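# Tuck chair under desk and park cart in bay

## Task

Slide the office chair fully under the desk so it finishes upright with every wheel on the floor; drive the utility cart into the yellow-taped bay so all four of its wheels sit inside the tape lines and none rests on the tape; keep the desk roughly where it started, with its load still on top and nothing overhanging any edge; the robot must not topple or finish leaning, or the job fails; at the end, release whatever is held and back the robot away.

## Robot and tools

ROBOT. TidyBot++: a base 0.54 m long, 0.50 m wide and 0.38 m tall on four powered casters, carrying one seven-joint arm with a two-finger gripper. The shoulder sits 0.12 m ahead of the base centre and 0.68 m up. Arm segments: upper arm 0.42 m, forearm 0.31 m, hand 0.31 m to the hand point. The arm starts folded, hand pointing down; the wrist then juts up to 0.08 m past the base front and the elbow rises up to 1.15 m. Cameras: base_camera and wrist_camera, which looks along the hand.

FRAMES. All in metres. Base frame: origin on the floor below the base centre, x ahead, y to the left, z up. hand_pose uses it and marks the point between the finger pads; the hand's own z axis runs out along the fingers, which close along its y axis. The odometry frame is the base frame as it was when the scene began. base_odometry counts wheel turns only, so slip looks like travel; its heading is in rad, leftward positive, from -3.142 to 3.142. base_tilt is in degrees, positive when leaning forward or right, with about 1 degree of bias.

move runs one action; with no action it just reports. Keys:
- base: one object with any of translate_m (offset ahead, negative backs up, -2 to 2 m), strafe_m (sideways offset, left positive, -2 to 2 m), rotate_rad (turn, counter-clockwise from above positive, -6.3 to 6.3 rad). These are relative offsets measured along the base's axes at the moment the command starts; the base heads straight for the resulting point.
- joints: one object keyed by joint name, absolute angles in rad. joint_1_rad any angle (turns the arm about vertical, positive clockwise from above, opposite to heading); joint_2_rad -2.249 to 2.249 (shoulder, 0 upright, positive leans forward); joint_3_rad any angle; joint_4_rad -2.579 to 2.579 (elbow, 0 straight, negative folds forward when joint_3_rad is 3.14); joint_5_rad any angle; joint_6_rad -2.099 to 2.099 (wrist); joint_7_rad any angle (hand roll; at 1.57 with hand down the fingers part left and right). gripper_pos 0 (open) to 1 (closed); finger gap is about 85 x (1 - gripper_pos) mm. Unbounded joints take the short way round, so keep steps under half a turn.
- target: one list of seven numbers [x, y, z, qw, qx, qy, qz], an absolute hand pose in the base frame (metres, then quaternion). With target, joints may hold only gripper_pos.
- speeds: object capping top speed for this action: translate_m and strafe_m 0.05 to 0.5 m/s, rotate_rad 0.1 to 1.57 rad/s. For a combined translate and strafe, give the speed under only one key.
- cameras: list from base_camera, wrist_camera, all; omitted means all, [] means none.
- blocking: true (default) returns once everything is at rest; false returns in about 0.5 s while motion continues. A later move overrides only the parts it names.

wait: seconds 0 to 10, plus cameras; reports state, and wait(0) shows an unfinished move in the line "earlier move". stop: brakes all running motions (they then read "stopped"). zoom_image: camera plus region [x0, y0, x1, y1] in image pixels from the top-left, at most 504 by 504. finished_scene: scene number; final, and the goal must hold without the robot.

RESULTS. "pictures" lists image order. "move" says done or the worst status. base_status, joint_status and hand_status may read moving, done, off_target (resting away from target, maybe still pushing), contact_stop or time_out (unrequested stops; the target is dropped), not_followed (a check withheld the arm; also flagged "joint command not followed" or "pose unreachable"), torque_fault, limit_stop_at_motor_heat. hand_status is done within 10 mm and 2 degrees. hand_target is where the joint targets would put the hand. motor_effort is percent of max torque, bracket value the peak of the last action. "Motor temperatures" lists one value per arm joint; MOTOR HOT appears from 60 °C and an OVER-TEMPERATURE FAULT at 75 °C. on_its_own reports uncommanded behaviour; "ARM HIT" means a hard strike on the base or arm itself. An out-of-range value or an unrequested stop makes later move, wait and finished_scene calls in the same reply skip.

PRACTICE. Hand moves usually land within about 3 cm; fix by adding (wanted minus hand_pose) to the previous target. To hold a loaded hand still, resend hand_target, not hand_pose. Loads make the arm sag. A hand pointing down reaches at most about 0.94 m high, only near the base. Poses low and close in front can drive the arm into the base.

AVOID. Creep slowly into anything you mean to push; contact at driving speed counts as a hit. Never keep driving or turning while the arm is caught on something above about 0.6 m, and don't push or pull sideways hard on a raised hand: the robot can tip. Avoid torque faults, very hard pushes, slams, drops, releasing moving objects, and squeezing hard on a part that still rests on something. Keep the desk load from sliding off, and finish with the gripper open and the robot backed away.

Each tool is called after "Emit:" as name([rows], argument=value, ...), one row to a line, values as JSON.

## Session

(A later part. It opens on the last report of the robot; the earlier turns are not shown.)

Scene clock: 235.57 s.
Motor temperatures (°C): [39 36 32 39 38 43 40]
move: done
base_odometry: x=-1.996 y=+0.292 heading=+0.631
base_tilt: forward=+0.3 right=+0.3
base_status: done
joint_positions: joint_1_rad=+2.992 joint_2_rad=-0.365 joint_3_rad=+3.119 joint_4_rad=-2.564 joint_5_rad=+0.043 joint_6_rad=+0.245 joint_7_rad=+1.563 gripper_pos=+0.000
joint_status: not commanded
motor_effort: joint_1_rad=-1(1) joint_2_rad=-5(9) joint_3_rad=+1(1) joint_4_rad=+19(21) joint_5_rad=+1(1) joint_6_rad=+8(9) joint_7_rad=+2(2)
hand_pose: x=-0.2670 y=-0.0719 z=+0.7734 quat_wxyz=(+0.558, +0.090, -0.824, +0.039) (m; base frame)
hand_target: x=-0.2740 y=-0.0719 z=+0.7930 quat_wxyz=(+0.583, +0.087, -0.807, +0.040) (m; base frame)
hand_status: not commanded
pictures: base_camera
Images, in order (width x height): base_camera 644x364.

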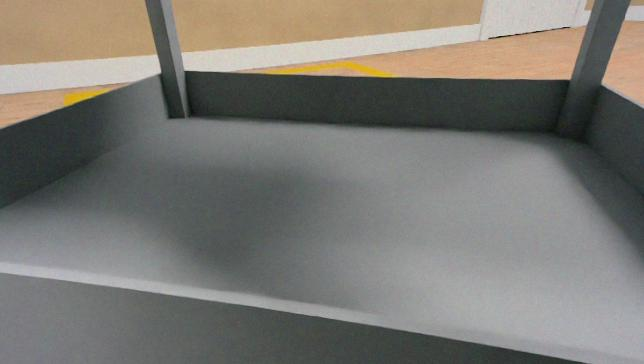

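Emit:
move(base={"translate_m":0.35,"strafe_m":0.07,"rotate_rad":0.04}, speeds={"translate_m":0.08}, cameras=["base_camera"])

Scene clock: 245.13 s.
Motor temperatures (°C): [39 36 32 39 38 43 40]
move: done
base_odometry: x=-1.755 y=+0.555 heading=+0.672
base_tilt: forward=+0.3 right=+0.3
base_status: done
joint_positions: joint_1_rad=+2.992 joint_2_rad=-0.364 joint_3_rad=+3.119 joint_4_rad=-2.564 joint_5_rad=+0.043 joint_6_rad=+0.245 joint_7_rad=+1.563 gripper_pos=+0.000
joint_status: not commanded
motor_effort: joint_1_rad=-1(1) joint_2_rad=-5(9) joint_3_rad=+1(1) joint_4_rad=+19(21) joint_5_rad=+1(1) joint_6_rad=+8(9) joint_7_rad=+1(2)
hand_pose: x=-0.2671 y=-0.0718 z=+0.7731 quat_wxyz=(+0.558, +0.089, -0.824, +0.039) (m; base frame)
hand_target: x=-0.2740 y=-0.0719 z=+0.7930 quat_wxyz=(+0.583, +0.087, -0.807, +0.040) (m; base frame)
hand_status: not commanded
pictures: base_camera
Images, in order (width x height): base_camera 644x364.

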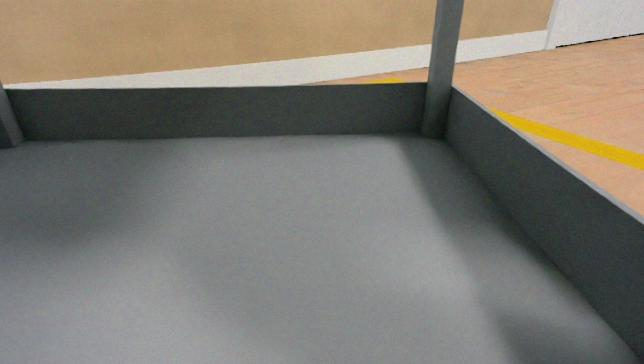

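Emit:
move(base={"translate_m":-0.45,"strafe_m":0.1}, cameras=["base_camera"])

Scene clock: 259.37 s.
Motor temperatures (°C): [39 36 32 39 38 43 40]
move: done
base_odometry: x=-2.169 y=+0.353 heading=+0.672
base_tilt: forward=+0.2 right=+0.3
base_status: done
joint_positions: joint_1_rad=+2.992 joint_2_rad=-0.364 joint_3_rad=+3.119 joint_4_rad=-2.564 joint_5_rad=+0.043 joint_6_rad=+0.245 joint_7_rad=+1.563 gripper_pos=+0.000
joint_status: not commanded
motor_effort: joint_1_rad=-1(1) joint_2_rad=-5(8) joint_3_rad=+1(2) joint_4_rad=+20(21) joint_5_rad=+1(1) joint_6_rad=+8(9) joint_7_rad=+0(2)
hand_pose: x=-0.2671 y=-0.0718 z=+0.7730 quat_wxyz=(+0.557, +0.089, -0.824, +0.039) (m; base frame)
hand_target: x=-0.2740 y=-0.0719 z=+0.7930 quat_wxyz=(+0.583, +0.087, -0.807, +0.040) (m; base frame)
hand_status: not commanded
pictures: base_camera
Images, in order (width x height): base_camera 644x364.

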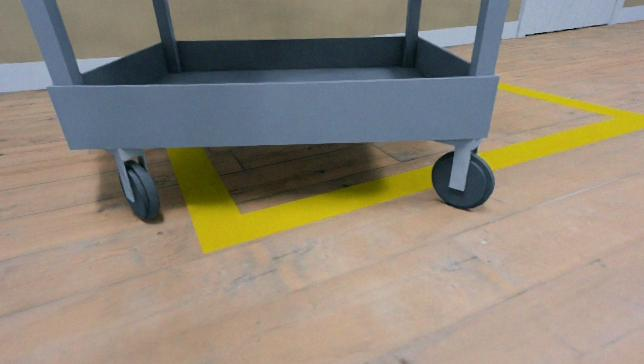

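Emit:
move(base={"translate_m":0.32,"strafe_m":0.06}, speeds={"translate_m":0.15}, cameras=[])

Emit:
move(base={"translate_m":0.12}, speeds={"translate_m":0.06}, cameras=["base_camera"])

Emit:
move(base={"translate_m":0.5,"strafe_m":-0.14,"rotate_rad":-0.15}, speeds={"translate_m":0.08,"rotate_rad":0.1}, cameras=["base_camera"])

Emit:
move(base={"translate_m":-0.4}, cameras=["base_camera"])

Scene clock: 276.63 s.
Motor temperatures (°C): [39 36 32 39 38 43 40]
move: done
base_odometry: x=-1.956 y=+0.599 heading=+0.672
base_tilt: forward=+0.3 right=+0.3
base_status: done
joint_positions: joint_1_rad=+2.992 joint_2_rad=-0.366 joint_3_rad=+3.119 joint_4_rad=-2.564 joint_5_rad=+0.043 joint_6_rad=+0.245 joint_7_rad=+1.563 gripper_pos=+0.000
joint_status: not commanded
motor_effort: joint_1_rad=-1(1) joint_2_rad=-5(8) joint_3_rad=+1(1) joint_4_rad=+20(21) joint_5_rad=+1(1) joint_6_rad=+8(9) joint_7_rad=+0(2)
hand_pose: x=-0.2669 y=-0.0718 z=+0.7739 quat_wxyz=(+0.558, +0.089, -0.824, +0.039) (m; base frame)
hand_target: x=-0.2740 y=-0.0719 z=+0.7930 quat_wxyz=(+0.583, +0.087, -0.807, +0.040) (m; base frame)
hand_status: not commanded
pictures: none
No camera images: "cameras" was empty.

Scene clock: 279.10 s.
Motor temperatures (°C): [39 36 32 39 38 43 40]
move: done
base_odometry: x=-1.862 y=+0.674 heading=+0.672
base_tilt: forward=+0.3 right=+0.3
base_status: done
joint_positions: joint_1_rad=+2.992 joint_2_rad=-0.366 joint_3_rad=+3.119 joint_4_rad=-2.564 joint_5_rad=+0.043 joint_6_rad=+0.245 joint_7_rad=+1.563 gripper_pos=+0.000
joint_status: not commanded
motor_effort: joint_1_rad=-1(1) joint_2_rad=-5(8) joint_3_rad=+1(1) joint_4_rad=+20(21) joint_5_rad=+1(1) joint_6_rad=+7(9) joint_7_rad=+1(2)
hand_pose: x=-0.2669 y=-0.0718 z=+0.7740 quat_wxyz=(+0.559, +0.089, -0.824, +0.039) (m; base frame)
hand_target: x=-0.2740 y=-0.0719 z=+0.7930 quat_wxyz=(+0.583, +0.087, -0.807, +0.040) (m; base frame)
hand_status: not commanded
pictures: base_camera
Images, in order (width x height): base_camera 644x364.

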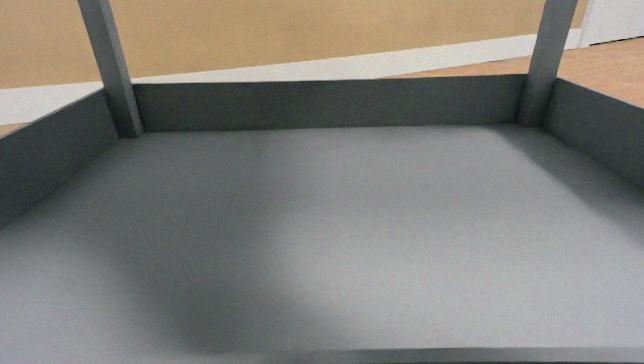

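Scene clock: 286.10 s.
Motor temperatures (°C): [39 36 32 39 38 43 40]
move: done
base_odometry: x=-1.384 y=+0.876 heading=+0.521
base_tilt: forward=+0.3 right=+0.3
base_status: done
joint_positions: joint_1_rad=+2.992 joint_2_rad=-0.365 joint_3_rad=+3.119 joint_4_rad=-2.564 joint_5_rad=+0.043 joint_6_rad=+0.245 joint_7_rad=+1.563 gripper_pos=+0.000
joint_status: not commanded
motor_effort: joint_1_rad=-1(2) joint_2_rad=-5(9) joint_3_rad=+1(2) joint_4_rad=+20(20) joint_5_rad=+1(1) joint_6_rad=+9(9) joint_7_rad=+1(2)
hand_pose: x=-0.2670 y=-0.0717 z=+0.7737 quat_wxyz=(+0.558, +0.089, -0.824, +0.039) (m; base frame)
hand_target: x=-0.2740 y=-0.0719 z=+0.7930 quat_wxyz=(+0.583, +0.087, -0.807, +0.040) (m; base frame)
hand_status: not commanded
pictures: base_camera
Images, in order (width x height): base_camera 644x364.

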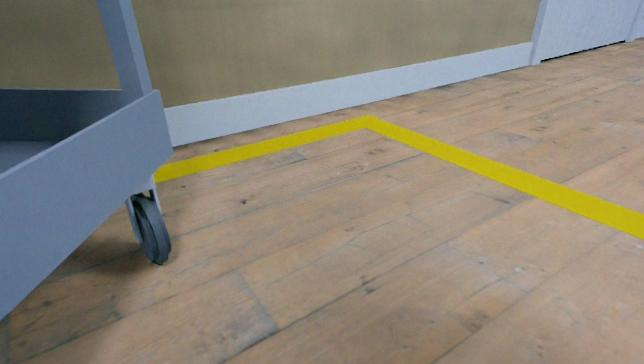

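Scene clock: 288.17 s.
Motor temperatures (°C): [39 36 32 40 38 43 40]
move: done
base_odometry: x=-1.731 y=+0.677 heading=+0.522
base_tilt: forward=+0.2 right=+0.4
base_status: done
joint_positions: joint_1_rad=+2.992 joint_2_rad=-0.365 joint_3_rad=+3.119 joint_4_rad=-2.564 joint_5_rad=+0.043 joint_6_rad=+0.245 joint_7_rad=+1.563 gripper_pos=+0.000
joint_status: not commanded
motor_effort: joint_1_rad=-1(1) joint_2_rad=-5(9) joint_3_rad=+1(1) joint_4_rad=+19(21) joint_5_rad=+1(1) joint_6_rad=+8(9) joint_7_rad=+1(2)
hand_pose: x=-0.2670 y=-0.0717 z=+0.7737 quat_wxyz=(+0.558, +0.089, -0.824, +0.039) (m; base frame)
hand_target: x=-0.2740 y=-0.0719 z=+0.7930 quat_wxyz=(+0.583, +0.087, -0.807, +0.040) (m; base frame)
hand_status: not commanded
pictures: base_camera
Images, in order (width x height): base_camera 644x364.

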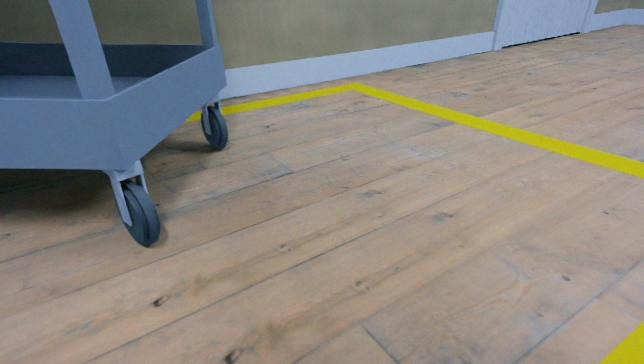

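Emit:
move(base={"translate_m":-0.4,"strafe_m":0.26}, joints={"joint_1_rad":0.0}, cameras=[])

Emit:
move(joints={"joint_2_rad":0.8,"joint_3_rad":3.14,"joint_4_rad":-2.1,"joint_5_rad":0,"joint_6_rad":1.15,"joint_7_rad":1.57})

Scene clock: 335.67 s.
Motor temperatures (°C): [39 36 32 40 38 43 40]
move: done
base_odometry: x=-2.207 y=+0.702 heading=+0.523
base_tilt: forward=+0.2 right=+0.3
base_status: done
joint_positions: joint_1_rad=+0.014 joint_2_rad=-0.365 joint_3_rad=+3.119 joint_4_rad=-2.564 joint_5_rad=+0.043 joint_6_rad=+0.245 joint_7_rad=+1.563 gripper_pos=+0.000
joint_status: all done
motor_effort: joint_1_rad=-1(2) joint_2_rad=-5(6) joint_3_rad=+1(1) joint_4_rad=+20(20) joint_5_rad=+1(1) joint_6_rad=+8(9) joint_7_rad=+1(2)
hand_pose: x=+0.5116 y=+0.0080 z=+0.7737 quat_wxyz=(+0.006, +0.828, +0.022, +0.560) (m; base frame)
hand_target: x=+0.5183 y=+0.0157 z=+0.7930 quat_wxyz=(+0.001, +0.811, +0.029, +0.585) (m; base frame)
hand_status: not commanded
pictures: none
No camera images: "cameras" was empty.

Scene clock: 338.40 s.
Motor temperatures (°C): [39 36 32 40 38 43 40]
move: done
base_odometry: x=-2.207 y=+0.703 heading=+0.523
base_tilt: forward=+0.3 right=+0.3
base_status: not commanded
joint_positions: joint_1_rad=+0.014 joint_2_rad=+0.779 joint_3_rad=+3.119 joint_4_rad=-2.130 joint_5_rad=+0.042 joint_6_rad=+1.086 joint_7_rad=+1.563 gripper_pos=+0.000
joint_status: all done
motor_effort: joint_1_rad=-1(1) joint_2_rad=-36(39) joint_3_rad=-1(2) joint_4_rad=+10(21) joint_5_rad=+1(2) joint_6_rad=+8(9) joint_7_rad=+0(2)
hand_pose: x=+0.7880 y=+0.0155 z=+0.5978 quat_wxyz=(-0.018, +0.790, +0.012, +0.612) (m; base frame)
hand_target: x=+0.8023 y=+0.0022 z=+0.6142 quat_wxyz=(-0.001, +0.768, +0.000, +0.641) (m; base frame)
hand_status: not commanded
pictures: base_camera, wrist_camera
Images, in order (width x height): base_camera 644x364, wrist_camera 644x476.

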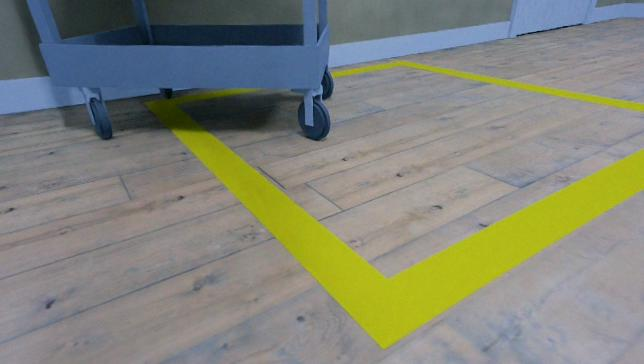

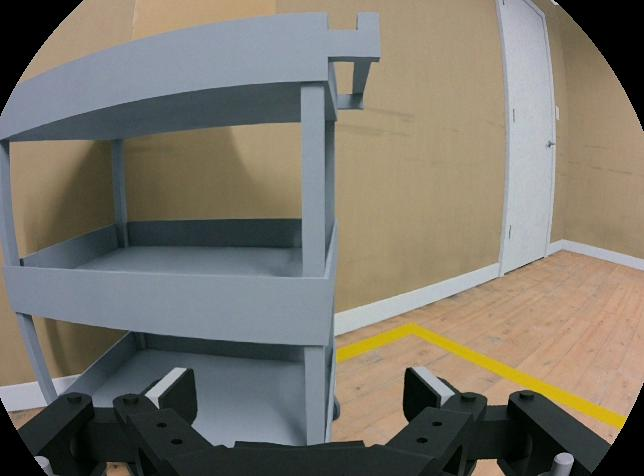

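Emit:
move(joints={"joint_2_rad":0.72}, base={"strafe_m":-0.025,"translate_m":0.05}, speeds={"translate_m":0.1}, cameras=["wrist_camera"])

Scene clock: 352.27 s.
Motor temperatures (°C): [39 36 32 39 38 43 40]
move: done
base_odometry: x=-2.151 y=+0.706 heading=+0.523
base_tilt: forward=+0.3 right=+0.3
base_status: done
joint_positions: joint_1_rad=+0.010 joint_2_rad=+0.720 joint_3_rad=+3.121 joint_4_rad=-2.124 joint_5_rad=+0.040 joint_6_rad=+1.093 joint_7_rad=+1.563 gripper_pos=+0.000
joint_status: all done
motor_effort: joint_1_rad=-1(2) joint_2_rad=-36(39) joint_3_rad=-1(1) joint_4_rad=+11(12) joint_5_rad=+1(1) joint_6_rad=+8(9) joint_7_rad=+1(2)
hand_pose: x=+0.7944 y=+0.0171 z=+0.6424 quat_wxyz=(-0.018, +0.767, +0.013, +0.641) (m; base frame)
hand_target: x=+0.8056 y=+0.0022 z=+0.6691 quat_wxyz=(-0.001, +0.741, +0.000, +0.671) (m; base frame)
hand_status: not commanded
pictures: wrist_camera
Images, in order (width x height): wrist_camera 644x476.

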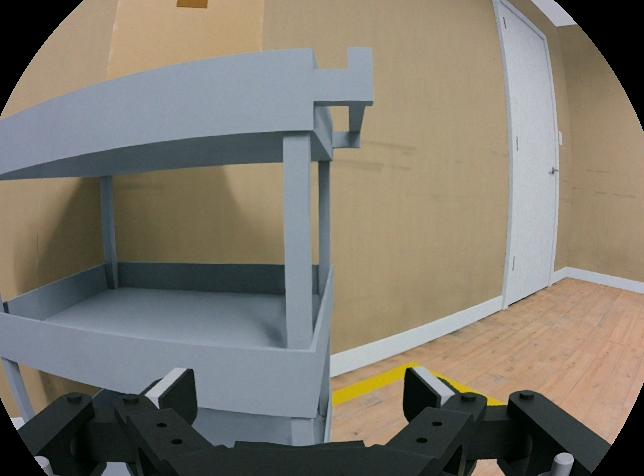

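Emit:
move(joints={"joint_2_rad":0.67}, base={"translate_m":0.07}, speeds={"translate_m":0.06}, cameras=["wrist_camera"])

Scene clock: 357.83 s.
Motor temperatures (°C): [39 36 32 39 38 43 40]
move: done
base_odometry: x=-2.091 y=+0.741 heading=+0.523
base_tilt: forward=+0.3 right=+0.3
base_status: done
joint_positions: joint_1_rad=+0.010 joint_2_rad=+0.672 joint_3_rad=+3.121 joint_4_rad=-2.123 joint_5_rad=+0.040 joint_6_rad=+1.095 joint_7_rad=+1.563 gripper_pos=+0.000
joint_status: all done
motor_effort: joint_1_rad=-1(1) joint_2_rad=-36(39) joint_3_rad=+0(1) joint_4_rad=+12(13) joint_5_rad=+1(1) joint_6_rad=+9(9) joint_7_rad=+1(2)
hand_pose: x=+0.7961 y=+0.0171 z=+0.6756 quat_wxyz=(-0.017, +0.751, +0.014, +0.660) (m; base frame)
hand_target: x=+0.8053 y=+0.0022 z=+0.7034 quat_wxyz=(-0.001, +0.724, +0.000, +0.689) (m; base frame)
hand_status: not commanded
pictures: wrist_camera
Images, in order (width x height): wrist_camera 644x476.

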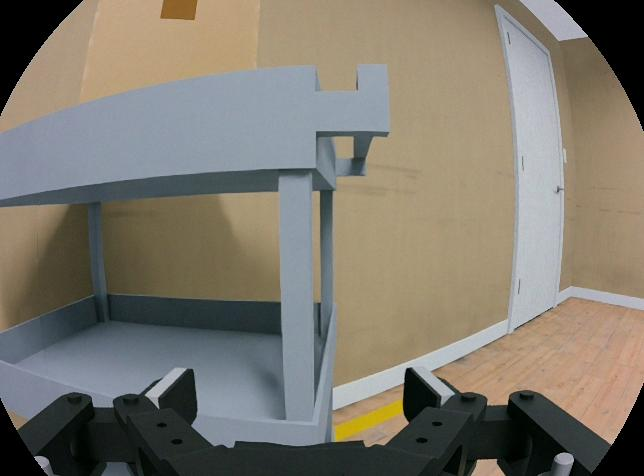

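Advance further.

Emit:
move(base={"translate_m":0.09,"strafe_m":0.005}, speeds={"translate_m":0.05}, cameras=["wrist_camera"])

Scene clock: 363.20 s.
Motor temperatures (°C): [39 36 32 39 38 43 40]
move: done
base_odometry: x=-2.015 y=+0.790 heading=+0.523
base_tilt: forward=+0.3 right=+0.3
base_status: done
joint_positions: joint_1_rad=+0.009 joint_2_rad=+0.672 joint_3_rad=+3.121 joint_4_rad=-2.122 joint_5_rad=+0.040 joint_6_rad=+1.095 joint_7_rad=+1.563 gripper_pos=+0.000
joint_status: not commanded
motor_effort: joint_1_rad=-1(2) joint_2_rad=-35(37) joint_3_rad=+0(1) joint_4_rad=+12(13) joint_5_rad=+1(1) joint_6_rad=+9(9) joint_7_rad=+1(2)
hand_pose: x=+0.7962 y=+0.0172 z=+0.6759 quat_wxyz=(-0.017, +0.751, +0.014, +0.660) (m; base frame)
hand_target: x=+0.8053 y=+0.0022 z=+0.7034 quat_wxyz=(-0.001, +0.724, +0.000, +0.689) (m; base frame)
hand_status: not commanded
pictures: wrist_camera
Images, in order (width x height): wrist_camera 644x476.

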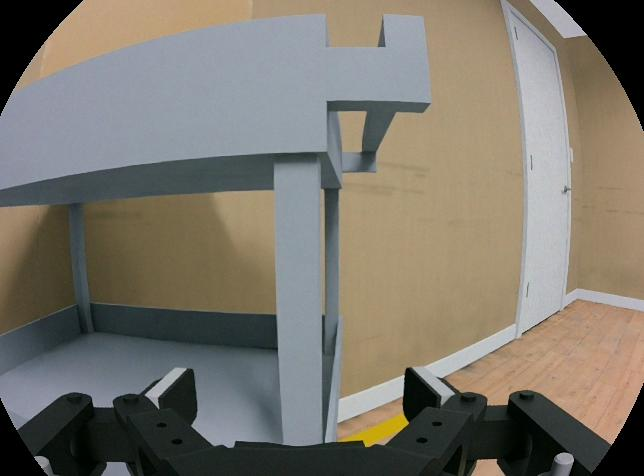

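Emit:
move(base={"translate_m":0.08}, speeds={"translate_m":0.05}, cameras=["wrist_camera"])

Scene clock: 371.13 s.
Motor temperatures (°C): [39 36 32 39 38 43 40]
move: done
base_odometry: x=-1.945 y=+0.831 heading=+0.523
base_tilt: forward=+0.3 right=+0.3
base_status: done
joint_positions: joint_1_rad=+0.009 joint_2_rad=+0.672 joint_3_rad=+3.121 joint_4_rad=-2.122 joint_5_rad=+0.040 joint_6_rad=+1.095 joint_7_rad=+1.563 gripper_pos=+0.000
joint_status: not commanded
motor_effort: joint_1_rad=-1(3) joint_2_rad=-35(38) joint_3_rad=-1(1) joint_4_rad=+12(13) joint_5_rad=+1(1) joint_6_rad=+8(9) joint_7_rad=+1(2)
hand_pose: x=+0.7962 y=+0.0172 z=+0.6761 quat_wxyz=(-0.017, +0.751, +0.014, +0.660) (m; base frame)
hand_target: x=+0.8053 y=+0.0022 z=+0.7034 quat_wxyz=(-0.001, +0.724, +0.000, +0.689) (m; base frame)
hand_status: not commanded
pictures: wrist_camera
Images, in order (width x height): wrist_camera 644x476.

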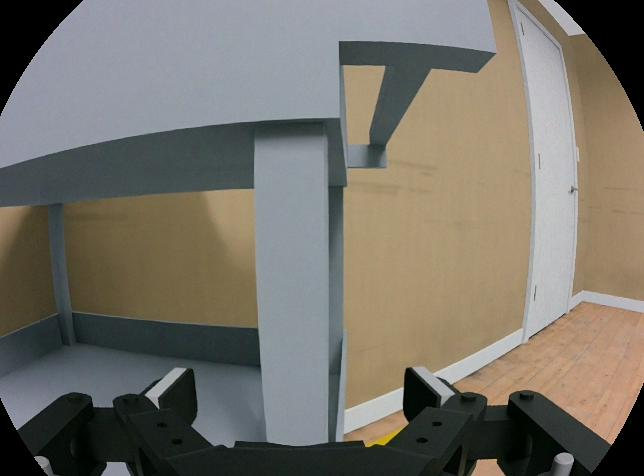

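Emit:
move(base={"translate_m":0.025}, speeds={"translate_m":0.05}, cameras=[])

Emit:
move(joints={"gripper_pos":0.75}, cameras=["wrist_camera"])

Scene clock: 378.83 s.
Motor temperatures (°C): [39 36 32 39 38 43 40]
move: done
base_odometry: x=-1.924 y=+0.843 heading=+0.523
base_tilt: forward=+0.3 right=+0.3
base_status: done
joint_positions: joint_1_rad=+0.009 joint_2_rad=+0.672 joint_3_rad=+3.121 joint_4_rad=-2.122 joint_5_rad=+0.040 joint_6_rad=+1.095 joint_7_rad=+1.563 gripper_pos=+0.000
joint_status: not commanded
motor_effort: joint_1_rad=-1(2) joint_2_rad=-35(38) joint_3_rad=-1(1) joint_4_rad=+12(13) joint_5_rad=+1(1) joint_6_rad=+8(9) joint_7_rad=+1(2)
hand_pose: x=+0.7964 y=+0.0172 z=+0.6764 quat_wxyz=(-0.017, +0.751, +0.014, +0.660) (m; base frame)
hand_target: x=+0.8053 y=+0.0022 z=+0.7034 quat_wxyz=(-0.001, +0.724, +0.000, +0.689) (m; base frame)
hand_status: not commanded
pictures: none
No camera images: "cameras" was empty.

Scene clock: 379.97 s.
Motor temperatures (°C): [39 36 32 39 38 43 40]
move: done
base_odometry: x=-1.924 y=+0.843 heading=+0.523
base_tilt: forward=+0.3 right=+0.3
base_status: not commanded
joint_positions: joint_1_rad=+0.007 joint_2_rad=+0.672 joint_3_rad=+3.125 joint_4_rad=-2.121 joint_5_rad=+0.027 joint_6_rad=+1.095 joint_7_rad=+1.563 gripper_pos=+0.726
joint_status: all done
motor_effort: joint_1_rad=-1(2) joint_2_rad=-37(38) joint_3_rad=-1(2) joint_4_rad=+13(14) joint_5_rad=+1(3) joint_6_rad=+9(11) joint_7_rad=+0(2)
hand_pose: x=+0.7967 y=+0.0131 z=+0.6766 quat_wxyz=(-0.014, +0.750, +0.008, +0.661) (m; base frame)
hand_target: x=+0.8053 y=+0.0022 z=+0.7034 quat_wxyz=(-0.001, +0.724, +0.000, +0.689) (m; base frame)
hand_status: not commanded
pictures: wrist_camera
Images, in order (width x height): wrist_camera 644x476.

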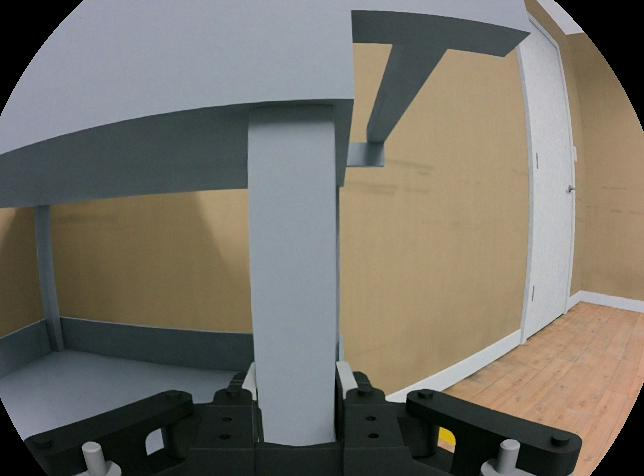

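Emit:
move(joints={"gripper_pos":0.82}, cameras=[])

Emit:
move(base={"strafe_m":-0.47,"translate_m":0.05}, speeds={"strafe_m":0.08})

Scene clock: 390.57 s.
Motor temperatures (°C): [39 37 32 39 38 43 40]
move: off_target
base_odometry: x=-1.924 y=+0.843 heading=+0.523
base_tilt: forward=+0.3 right=+0.3
base_status: not commanded
joint_positions: joint_1_rad=+0.007 joint_2_rad=+0.672 joint_3_rad=+3.125 joint_4_rad=-2.121 joint_5_rad=+0.027 joint_6_rad=+1.095 joint_7_rad=+1.563 gripper_pos=+0.726
joint_status: gripper_pos off_target (ended at +0.726, target +0.820)
motor_effort: joint_1_rad=-1(1) joint_2_rad=-37(38) joint_3_rad=-1(1) joint_4_rad=+13(14) joint_5_rad=+1(2) joint_6_rad=+9(9) joint_7_rad=-1(1)
hand_pose: x=+0.7967 y=+0.0131 z=+0.6766 quat_wxyz=(-0.014, +0.750, +0.008, +0.661) (m; base frame)
hand_target: x=+0.8053 y=+0.0022 z=+0.7034 quat_wxyz=(-0.001, +0.724, +0.000, +0.689) (m; base frame)
hand_status: not commanded
pictures: none
No camera images: "cameras" was empty.

Scene clock: 397.27 s.
Motor temperatures (°C): [39 37 32 39 38 43 40]
move: done
base_odometry: x=-1.645 y=+0.461 heading=+0.523
base_tilt: forward=+0.3 right=+0.3
base_status: done
joint_positions: joint_1_rad=+0.007 joint_2_rad=+0.674 joint_3_rad=+3.132 joint_4_rad=-2.117 joint_5_rad=+0.027 joint_6_rad=+1.095 joint_7_rad=+1.563 gripper_pos=+0.739
joint_status: not commanded
motor_effort: joint_1_rad=-3(18) joint_2_rad=-40(43) joint_3_rad=-2(12) joint_4_rad=+12(15) joint_5_rad=+1(16) joint_6_rad=+11(13) joint_7_rad=+1(5)
hand_pose: x=+0.7982 y=+0.0091 z=+0.6766 quat_wxyz=(-0.010, +0.750, +0.008, +0.661) (m; base frame)
hand_target: x=+0.8053 y=+0.0022 z=+0.7034 quat_wxyz=(-0.001, +0.724, +0.000, +0.689) (m; base frame)
hand_status: not commanded
pictures: base_camera, wrist_camera
Images, in order (width x height): base_camera 644x364, wrist_camera 644x476.

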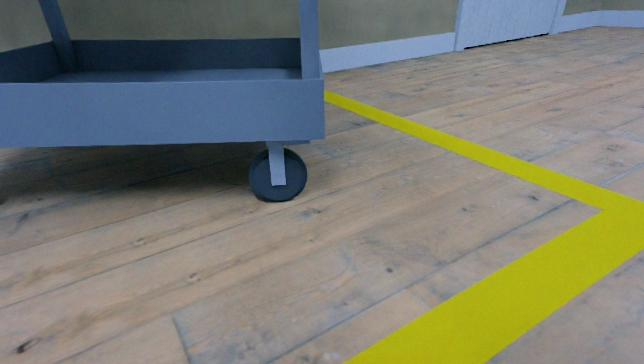

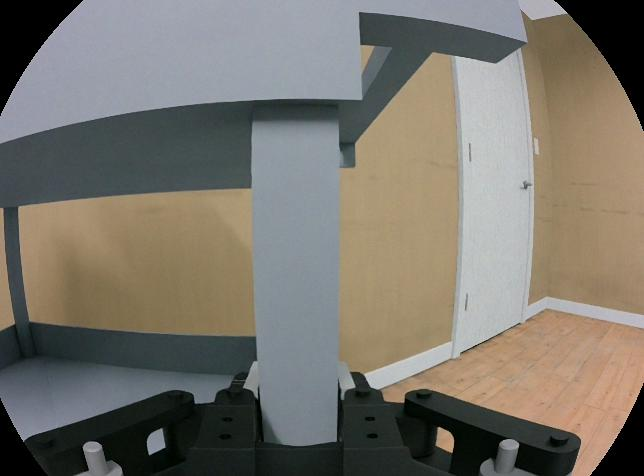

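Emit:
move(base={"strafe_m":-0.13,"translate_m":-0.08}, speeds={"strafe_m":0.07}, cameras=[])

Emit:
move(joints={"gripper_pos":0}, cameras=[])

Emit:
move(base={"translate_m":-0.3}, speeds={"translate_m":0.2})

Emit:
move(base={"translate_m":-0.25})

Scene clock: 409.63 s.
Motor temperatures (°C): [39 37 32 39 38 43 40]
move: done
base_odometry: x=-1.650 y=+0.308 heading=+0.523
base_tilt: forward=+0.3 right=+0.4
base_status: done
joint_positions: joint_1_rad=+0.028 joint_2_rad=+0.679 joint_3_rad=+3.151 joint_4_rad=-2.110 joint_5_rad=-0.010 joint_6_rad=+1.095 joint_7_rad=+1.563 gripper_pos=+0.739
joint_status: not commanded
motor_effort: joint_1_rad=-5(10) joint_2_rad=-39(45) joint_3_rad=-3(7) joint_4_rad=+12(17) joint_5_rad=+6(10) joint_6_rad=+11(14) joint_7_rad=+2(3)
hand_pose: x=+0.8004 y=-0.0255 z=+0.6764 quat_wxyz=(+0.013, +0.749, -0.019, +0.662) (m; base frame)
hand_target: x=+0.8053 y=+0.0022 z=+0.7034 quat_wxyz=(-0.001, +0.724, +0.000, +0.689) (m; base frame)
hand_status: not commanded
pictures: none
No camera images: "cameras" was empty.

Scene clock: 410.63 s.
Motor temperatures (°C): [39 37 32 39 38 43 40]
move: done
base_odometry: x=-1.650 y=+0.308 heading=+0.523
base_tilt: forward=+0.3 right=+0.3
base_status: not commanded
joint_positions: joint_1_rad=+0.007 joint_2_rad=+0.673 joint_3_rad=+3.151 joint_4_rad=-2.110 joint_5_rad=-0.004 joint_6_rad=+1.102 joint_7_rad=+1.563 gripper_pos=+0.000
joint_status: all done
motor_effort: joint_1_rad=-1(5) joint_2_rad=-36(41) joint_3_rad=+0(3) joint_4_rad=+12(13) joint_5_rad=+1(6) joint_6_rad=+9(11) joint_7_rad=+1(2)
hand_pose: x=+0.8011 y=-0.0091 z=+0.6824 quat_wxyz=(+0.005, +0.745, -0.008, +0.667) (m; base frame)
hand_target: x=+0.8053 y=+0.0022 z=+0.7034 quat_wxyz=(-0.001, +0.724, +0.000, +0.689) (m; base frame)
hand_status: not commanded
pictures: none
No camera images: "cameras" was empty.

Scene clock: 412.83 s.
Motor temperatures (°C): [39 37 32 39 38 43 40]
move: done
base_odometry: x=-1.910 y=+0.158 heading=+0.523
base_tilt: forward=+0.3 right=+0.3
base_status: done
joint_positions: joint_1_rad=+0.007 joint_2_rad=+0.672 joint_3_rad=+3.151 joint_4_rad=-2.110 joint_5_rad=-0.004 joint_6_rad=+1.102 joint_7_rad=+1.563 gripper_pos=+0.000
joint_status: not commanded
motor_effort: joint_1_rad=-1(2) joint_2_rad=-36(38) joint_3_rad=+0(0) joint_4_rad=+12(14) joint_5_rad=+1(1) joint_6_rad=+9(9) joint_7_rad=+1(2)
hand_pose: x=+0.8011 y=-0.0091 z=+0.6831 quat_wxyz=(+0.005, +0.744, -0.008, +0.668) (m; base frame)
hand_target: x=+0.8053 y=+0.0022 z=+0.7034 quat_wxyz=(-0.001, +0.724, +0.000, +0.689) (m; base frame)
hand_status: not commanded
pictures: base_camera, wrist_camera
Images, in order (width x height): base_camera 644x364, wrist_camera 644x476.

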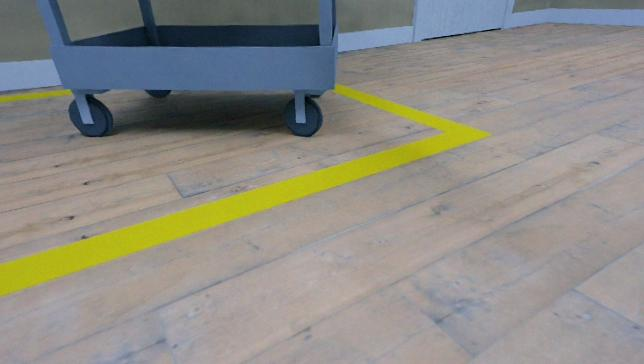

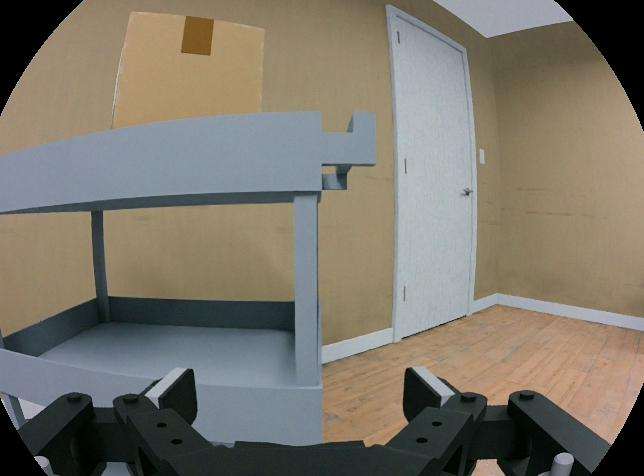

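Scene clock: 414.50 s.
Motor temperatures (°C): [39 37 32 39 38 43 40]
move: done
base_odometry: x=-2.126 y=+0.033 heading=+0.523
base_tilt: forward=+0.3 right=+0.3
base_status: done
joint_positions: joint_1_rad=+0.007 joint_2_rad=+0.669 joint_3_rad=+3.151 joint_4_rad=-2.110 joint_5_rad=-0.004 joint_6_rad=+1.102 joint_7_rad=+1.563 gripper_pos=+0.000
joint_status: not commanded
motor_effort: joint_1_rad=-1(2) joint_2_rad=-36(38) joint_3_rad=+0(1) joint_4_rad=+12(14) joint_5_rad=+1(1) joint_6_rad=+9(9) joint_7_rad=+0(2)
hand_pose: x=+0.8011 y=-0.0091 z=+0.6848 quat_wxyz=(+0.005, +0.744, -0.008, +0.669) (m; base frame)
hand_target: x=+0.8053 y=+0.0022 z=+0.7034 quat_wxyz=(-0.001, +0.724, +0.000, +0.689) (m; base frame)
hand_status: not commanded
pictures: base_camera, wrist_camera
Images, in order (width x height): base_camera 644x364, wrist_camera 644x476.

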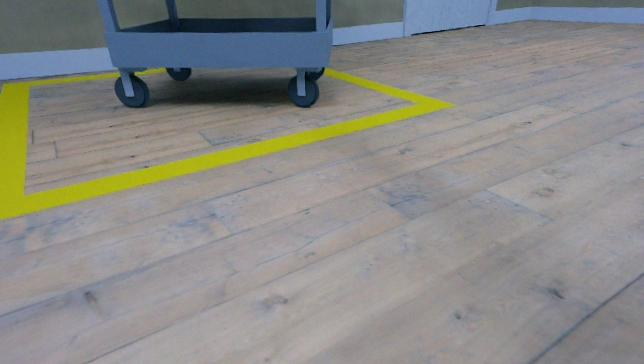

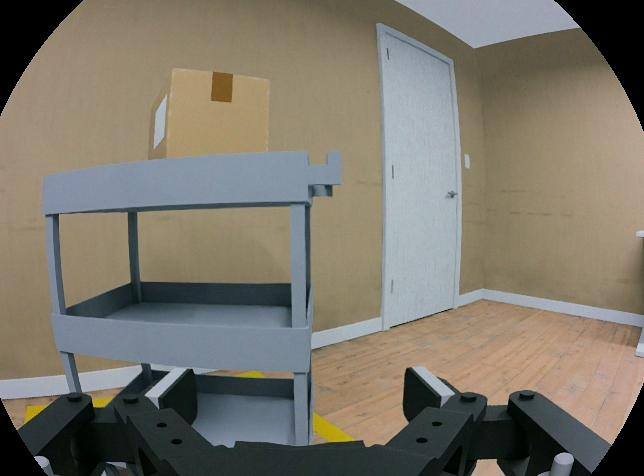

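Emit:
zoom_image(camera="base_camera", region=[60, 40, 380, 140])

Scaled by 1.575.

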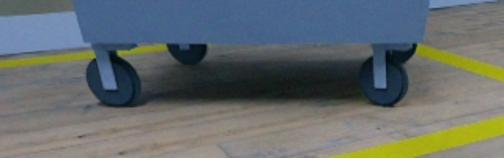

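Emit:
move(base={"rotate_rad":-1.2})

Scene clock: 428.13 s.
Motor temperatures (°C): [39 37 32 39 38 43 40]
move: done
base_odometry: x=-2.126 y=+0.033 heading=-0.677
base_tilt: forward=+0.3 right=+0.3
base_status: done
joint_positions: joint_1_rad=+0.007 joint_2_rad=+0.669 joint_3_rad=+3.148 joint_4_rad=-2.110 joint_5_rad=-0.004 joint_6_rad=+1.102 joint_7_rad=+1.563 gripper_pos=+0.000
joint_status: not commanded
motor_effort: joint_1_rad=-1(6) joint_2_rad=-35(38) joint_3_rad=+0(3) joint_4_rad=+12(13) joint_5_rad=+1(2) joint_6_rad=+9(9) joint_7_rad=+1(2)
hand_pose: x=+0.8011 y=-0.0083 z=+0.6848 quat_wxyz=(+0.004, +0.744, -0.008, +0.669) (m; base frame)
hand_target: x=+0.8053 y=+0.0022 z=+0.7034 quat_wxyz=(-0.001, +0.724, +0.000, +0.689) (m; base frame)
hand_status: not commanded
pictures: base_camera, wrist_camera
Images, in order (width x height): base_camera 644x364, wrist_camera 644x476.

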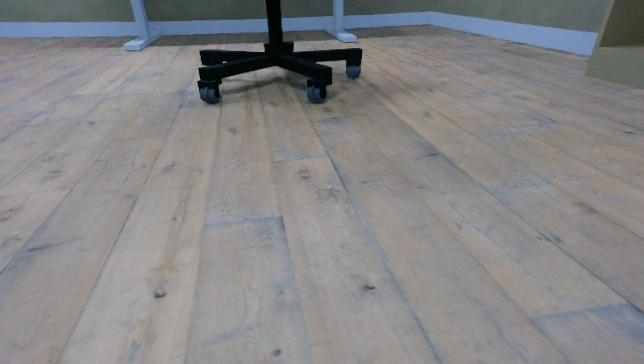

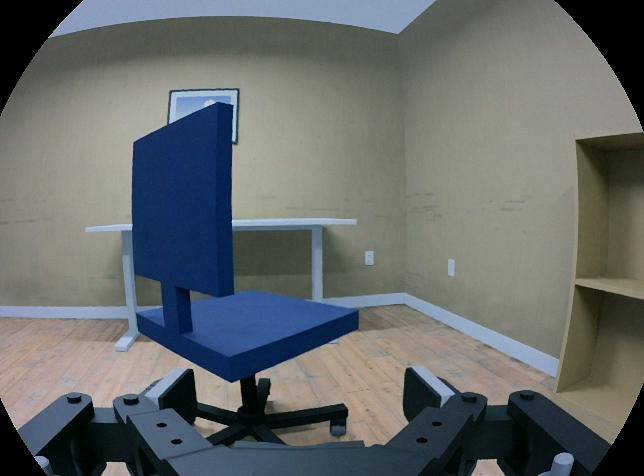

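Emit:
move(joints={"joint_2_rad":0.2,"joint_4_rad":-2.5,"joint_6_rad":0.9}, base={"translate_m":0.83,"strafe_m":1.0}, cameras=[])

Emit:
move(base={"rotate_rad":-0.8})

Scene clock: 476.47 s.
Motor temperatures (°C): [39 38 32 39 38 43 40]
move: done
base_odometry: x=-0.853 y=+0.292 heading=-0.677
base_tilt: forward=+0.3 right=+0.3
base_status: done
joint_positions: joint_1_rad=+0.005 joint_2_rad=+0.210 joint_3_rad=+3.148 joint_4_rad=-2.476 joint_5_rad=-0.004 joint_6_rad=+0.969 joint_7_rad=+1.563 gripper_pos=+0.000
joint_status: all done
motor_effort: joint_1_rad=-1(3) joint_2_rad=-21(38) joint_3_rad=+0(1) joint_4_rad=+14(16) joint_5_rad=+1(2) joint_6_rad=+8(10) joint_7_rad=+1(2)
hand_pose: x=+0.6530 y=-0.0056 z=+0.7657 quat_wxyz=(+0.002, +0.757, -0.009, +0.654) (m; base frame)
hand_target: x=+0.6401 y=+0.0021 z=+0.7393 quat_wxyz=(-0.001, +0.783, +0.000, +0.622) (m; base frame)
hand_status: not commanded
pictures: none
No camera images: "cameras" was empty.

Scene clock: 478.23 s.
Motor temperatures (°C): [39 38 32 39 38 43 40]
move: done
base_odometry: x=-0.853 y=+0.292 heading=-1.477
base_tilt: forward=+0.3 right=+0.3
base_status: done
joint_positions: joint_1_rad=+0.006 joint_2_rad=+0.210 joint_3_rad=+3.147 joint_4_rad=-2.476 joint_5_rad=-0.004 joint_6_rad=+0.969 joint_7_rad=+1.563 gripper_pos=+0.000
joint_status: not commanded
motor_effort: joint_1_rad=-1(3) joint_2_rad=-21(22) joint_3_rad=+0(2) joint_4_rad=+14(14) joint_5_rad=+1(2) joint_6_rad=+8(9) joint_7_rad=+1(2)
hand_pose: x=+0.6530 y=-0.0058 z=+0.7656 quat_wxyz=(+0.002, +0.757, -0.009, +0.654) (m; base frame)
hand_target: x=+0.6401 y=+0.0021 z=+0.7393 quat_wxyz=(-0.001, +0.783, +0.000, +0.622) (m; base frame)
hand_status: not commanded
pictures: base_camera, wrist_camera
Images, in order (width x height): base_camera 644x364, wrist_camera 644x476.

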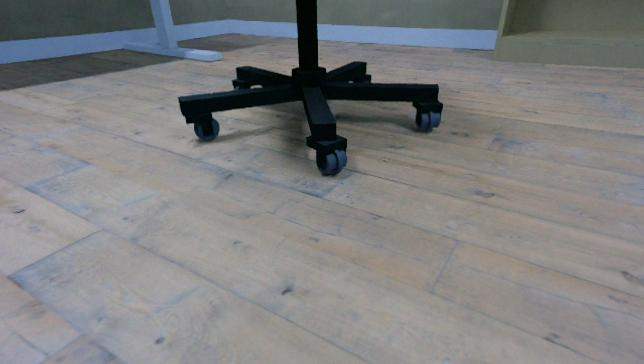

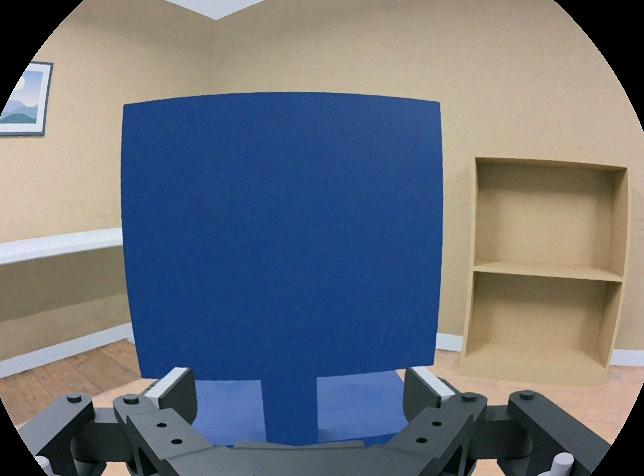

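Emit:
move(base={"translate_m":-0.2}, joints={"joint_2_rad":1.18,"joint_3_rad":3.14,"joint_4_rad":-1.4,"joint_6_rad":0.75})

Scene clock: 498.10 s.
Motor temperatures (°C): [39 37 32 39 38 43 40]
move: done
base_odometry: x=-0.871 y=+0.491 heading=-1.477
base_tilt: forward=+0.3 right=+0.3
base_status: done
joint_positions: joint_1_rad=+0.005 joint_2_rad=+1.156 joint_3_rad=+3.147 joint_4_rad=-1.432 joint_5_rad=-0.004 joint_6_rad=+0.821 joint_7_rad=+1.563 gripper_pos=+0.000
joint_status: all done
motor_effort: joint_1_rad=-1(5) joint_2_rad=-51(52) joint_3_rad=+0(3) joint_4_rad=+15(17) joint_5_rad=+1(2) joint_6_rad=+8(10) joint_7_rad=+1(2)
hand_pose: x=+0.9747 y=-0.0067 z=+0.5232 quat_wxyz=(+0.002, +0.773, -0.006, +0.634) (m; base frame)
hand_target: x=+0.9763 y=+0.0021 z=+0.4962 quat_wxyz=(-0.001, +0.793, -0.001, +0.610) (m; base frame)
hand_status: not commanded
pictures: base_camera, wrist_camera
Images, in order (width x height): base_camera 644x364, wrist_camera 644x476.

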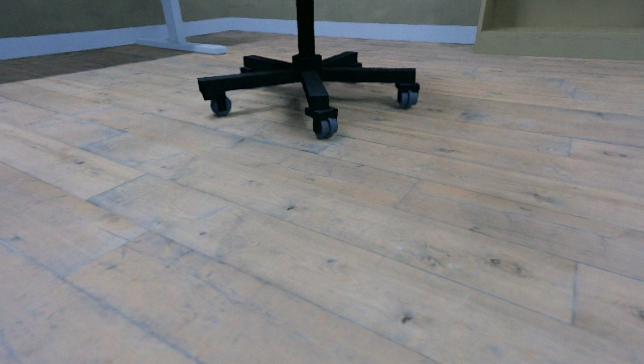

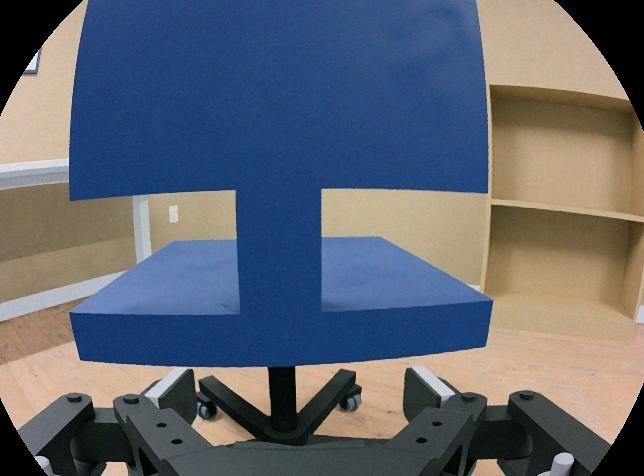

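Emit:
move(base={"translate_m":0.17,"strafe_m":0.008}, joints={"joint_2_rad":1.21}, speeds={"translate_m":0.1}, cameras=["wrist_camera"])

Scene clock: 510.03 s.
Motor temperatures (°C): [39 38 32 39 38 43 40]
move: done
base_odometry: x=-0.847 y=+0.323 heading=-1.477
base_tilt: forward=+0.3 right=+0.3
base_status: done
joint_positions: joint_1_rad=+0.005 joint_2_rad=+1.187 joint_3_rad=+3.147 joint_4_rad=-1.425 joint_5_rad=-0.004 joint_6_rad=+0.816 joint_7_rad=+1.563 gripper_pos=+0.000
joint_status: all done
motor_effort: joint_1_rad=-1(2) joint_2_rad=-51(52) joint_3_rad=+0(0) joint_4_rad=+15(16) joint_5_rad=+1(1) joint_6_rad=+9(9) joint_7_rad=+0(2)
hand_pose: x=+0.9714 y=-0.0067 z=+0.4983 quat_wxyz=(+0.002, +0.782, -0.007, +0.623) (m; base frame)
hand_target: x=+0.9704 y=+0.0021 z=+0.4706 quat_wxyz=(-0.001, +0.802, -0.001, +0.598) (m; base frame)
hand_status: not commanded
pictures: wrist_camera
Images, in order (width x height): wrist_camera 644x476.

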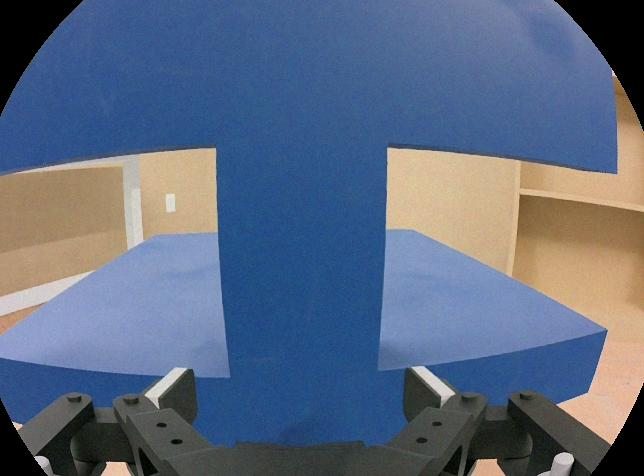

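Emit:
move(base={"translate_m":0.04,"strafe_m":-0.002}, speeds={"translate_m":0.05}, cameras=["wrist_camera"])

Scene clock: 518.73 s.
Motor temperatures (°C): [39 38 32 39 38 43 40]
move: done
base_odometry: x=-0.845 y=+0.282 heading=-1.477
base_tilt: forward=+0.3 right=+0.3
base_status: done
joint_positions: joint_1_rad=+0.005 joint_2_rad=+1.187 joint_3_rad=+3.147 joint_4_rad=-1.424 joint_5_rad=-0.004 joint_6_rad=+0.816 joint_7_rad=+1.563 gripper_pos=+0.000
joint_status: not commanded
motor_effort: joint_1_rad=-1(2) joint_2_rad=-50(51) joint_3_rad=+0(1) joint_4_rad=+14(16) joint_5_rad=+1(1) joint_6_rad=+8(9) joint_7_rad=+1(2)
hand_pose: x=+0.9716 y=-0.0067 z=+0.4985 quat_wxyz=(+0.002, +0.782, -0.007, +0.623) (m; base frame)
hand_target: x=+0.9704 y=+0.0021 z=+0.4706 quat_wxyz=(-0.001, +0.802, -0.001, +0.598) (m; base frame)
hand_status: not commanded
pictures: wrist_camera
Images, in order (width x height): wrist_camera 644x476.

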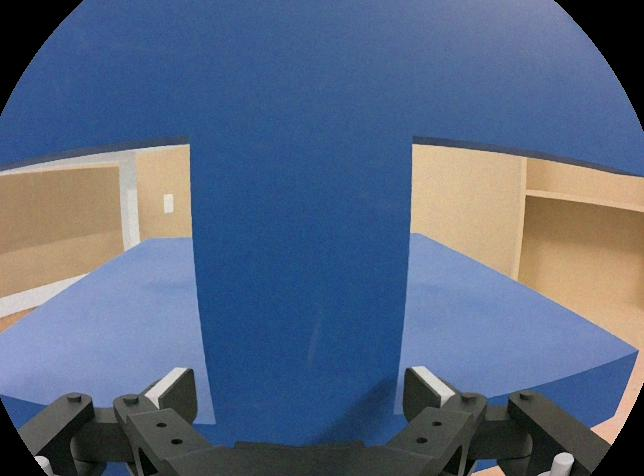

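Emit:
move(base={"translate_m":0.03,"strafe_m":-0.002}, speeds={"translate_m":0.05}, cameras=["wrist_camera"])

Scene clock: 526.07 s.
Motor temperatures (°C): [39 38 32 39 38 43 40]
move: done
base_odometry: x=-0.844 y=+0.252 heading=-1.477
base_tilt: forward=+0.3 right=+0.3
base_status: done
joint_positions: joint_1_rad=+0.005 joint_2_rad=+1.188 joint_3_rad=+3.147 joint_4_rad=-1.424 joint_5_rad=-0.004 joint_6_rad=+0.816 joint_7_rad=+1.563 gripper_pos=+0.000
joint_status: not commanded
motor_effort: joint_1_rad=-1(2) joint_2_rad=-50(52) joint_3_rad=+0(1) joint_4_rad=+14(16) joint_5_rad=+1(1) joint_6_rad=+9(9) joint_7_rad=+1(2)
hand_pose: x=+0.9717 y=-0.0067 z=+0.4987 quat_wxyz=(+0.002, +0.782, -0.007, +0.624) (m; base frame)
hand_target: x=+0.9704 y=+0.0021 z=+0.4706 quat_wxyz=(-0.001, +0.802, -0.001, +0.598) (m; base frame)
hand_status: not commanded
pictures: wrist_camera
Images, in order (width x height): wrist_camera 644x476.

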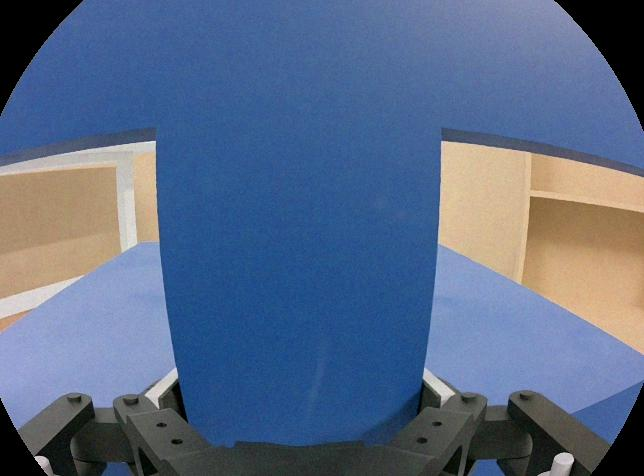

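Emit:
move(joints={"gripper_pos":0.3}, cameras=["wrist_camera"])

Scene clock: 532.43 s.
Motor temperatures (°C): [39 38 32 39 38 43 40]
move: off_target
base_odometry: x=-0.844 y=+0.252 heading=-1.477
base_tilt: forward=+0.3 right=+0.3
base_status: not commanded
joint_positions: joint_1_rad=+0.005 joint_2_rad=+1.187 joint_3_rad=+3.147 joint_4_rad=-1.424 joint_5_rad=-0.004 joint_6_rad=+0.816 joint_7_rad=+1.563 gripper_pos=+0.099
joint_status: gripper_pos off_target (ended at +0.099, target +0.300)
motor_effort: joint_1_rad=-2(4) joint_2_rad=-49(51) joint_3_rad=+0(3) joint_4_rad=+16(24) joint_5_rad=+2(2) joint_6_rad=+7(9) joint_7_rad=+2(3)
hand_pose: x=+0.9717 y=-0.0063 z=+0.4988 quat_wxyz=(+0.002, +0.782, -0.006, +0.623) (m; base frame)
hand_target: x=+0.9704 y=+0.0021 z=+0.4706 quat_wxyz=(-0.001, +0.802, -0.001, +0.598) (m; base frame)
hand_status: not commanded
pictures: wrist_camera
Images, in order (width x height): wrist_camera 644x476.

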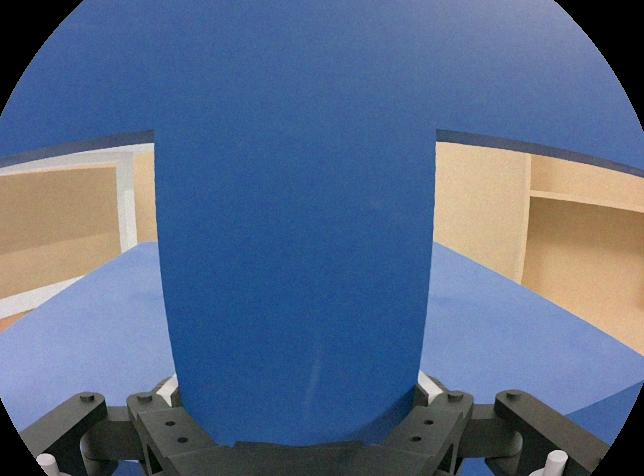

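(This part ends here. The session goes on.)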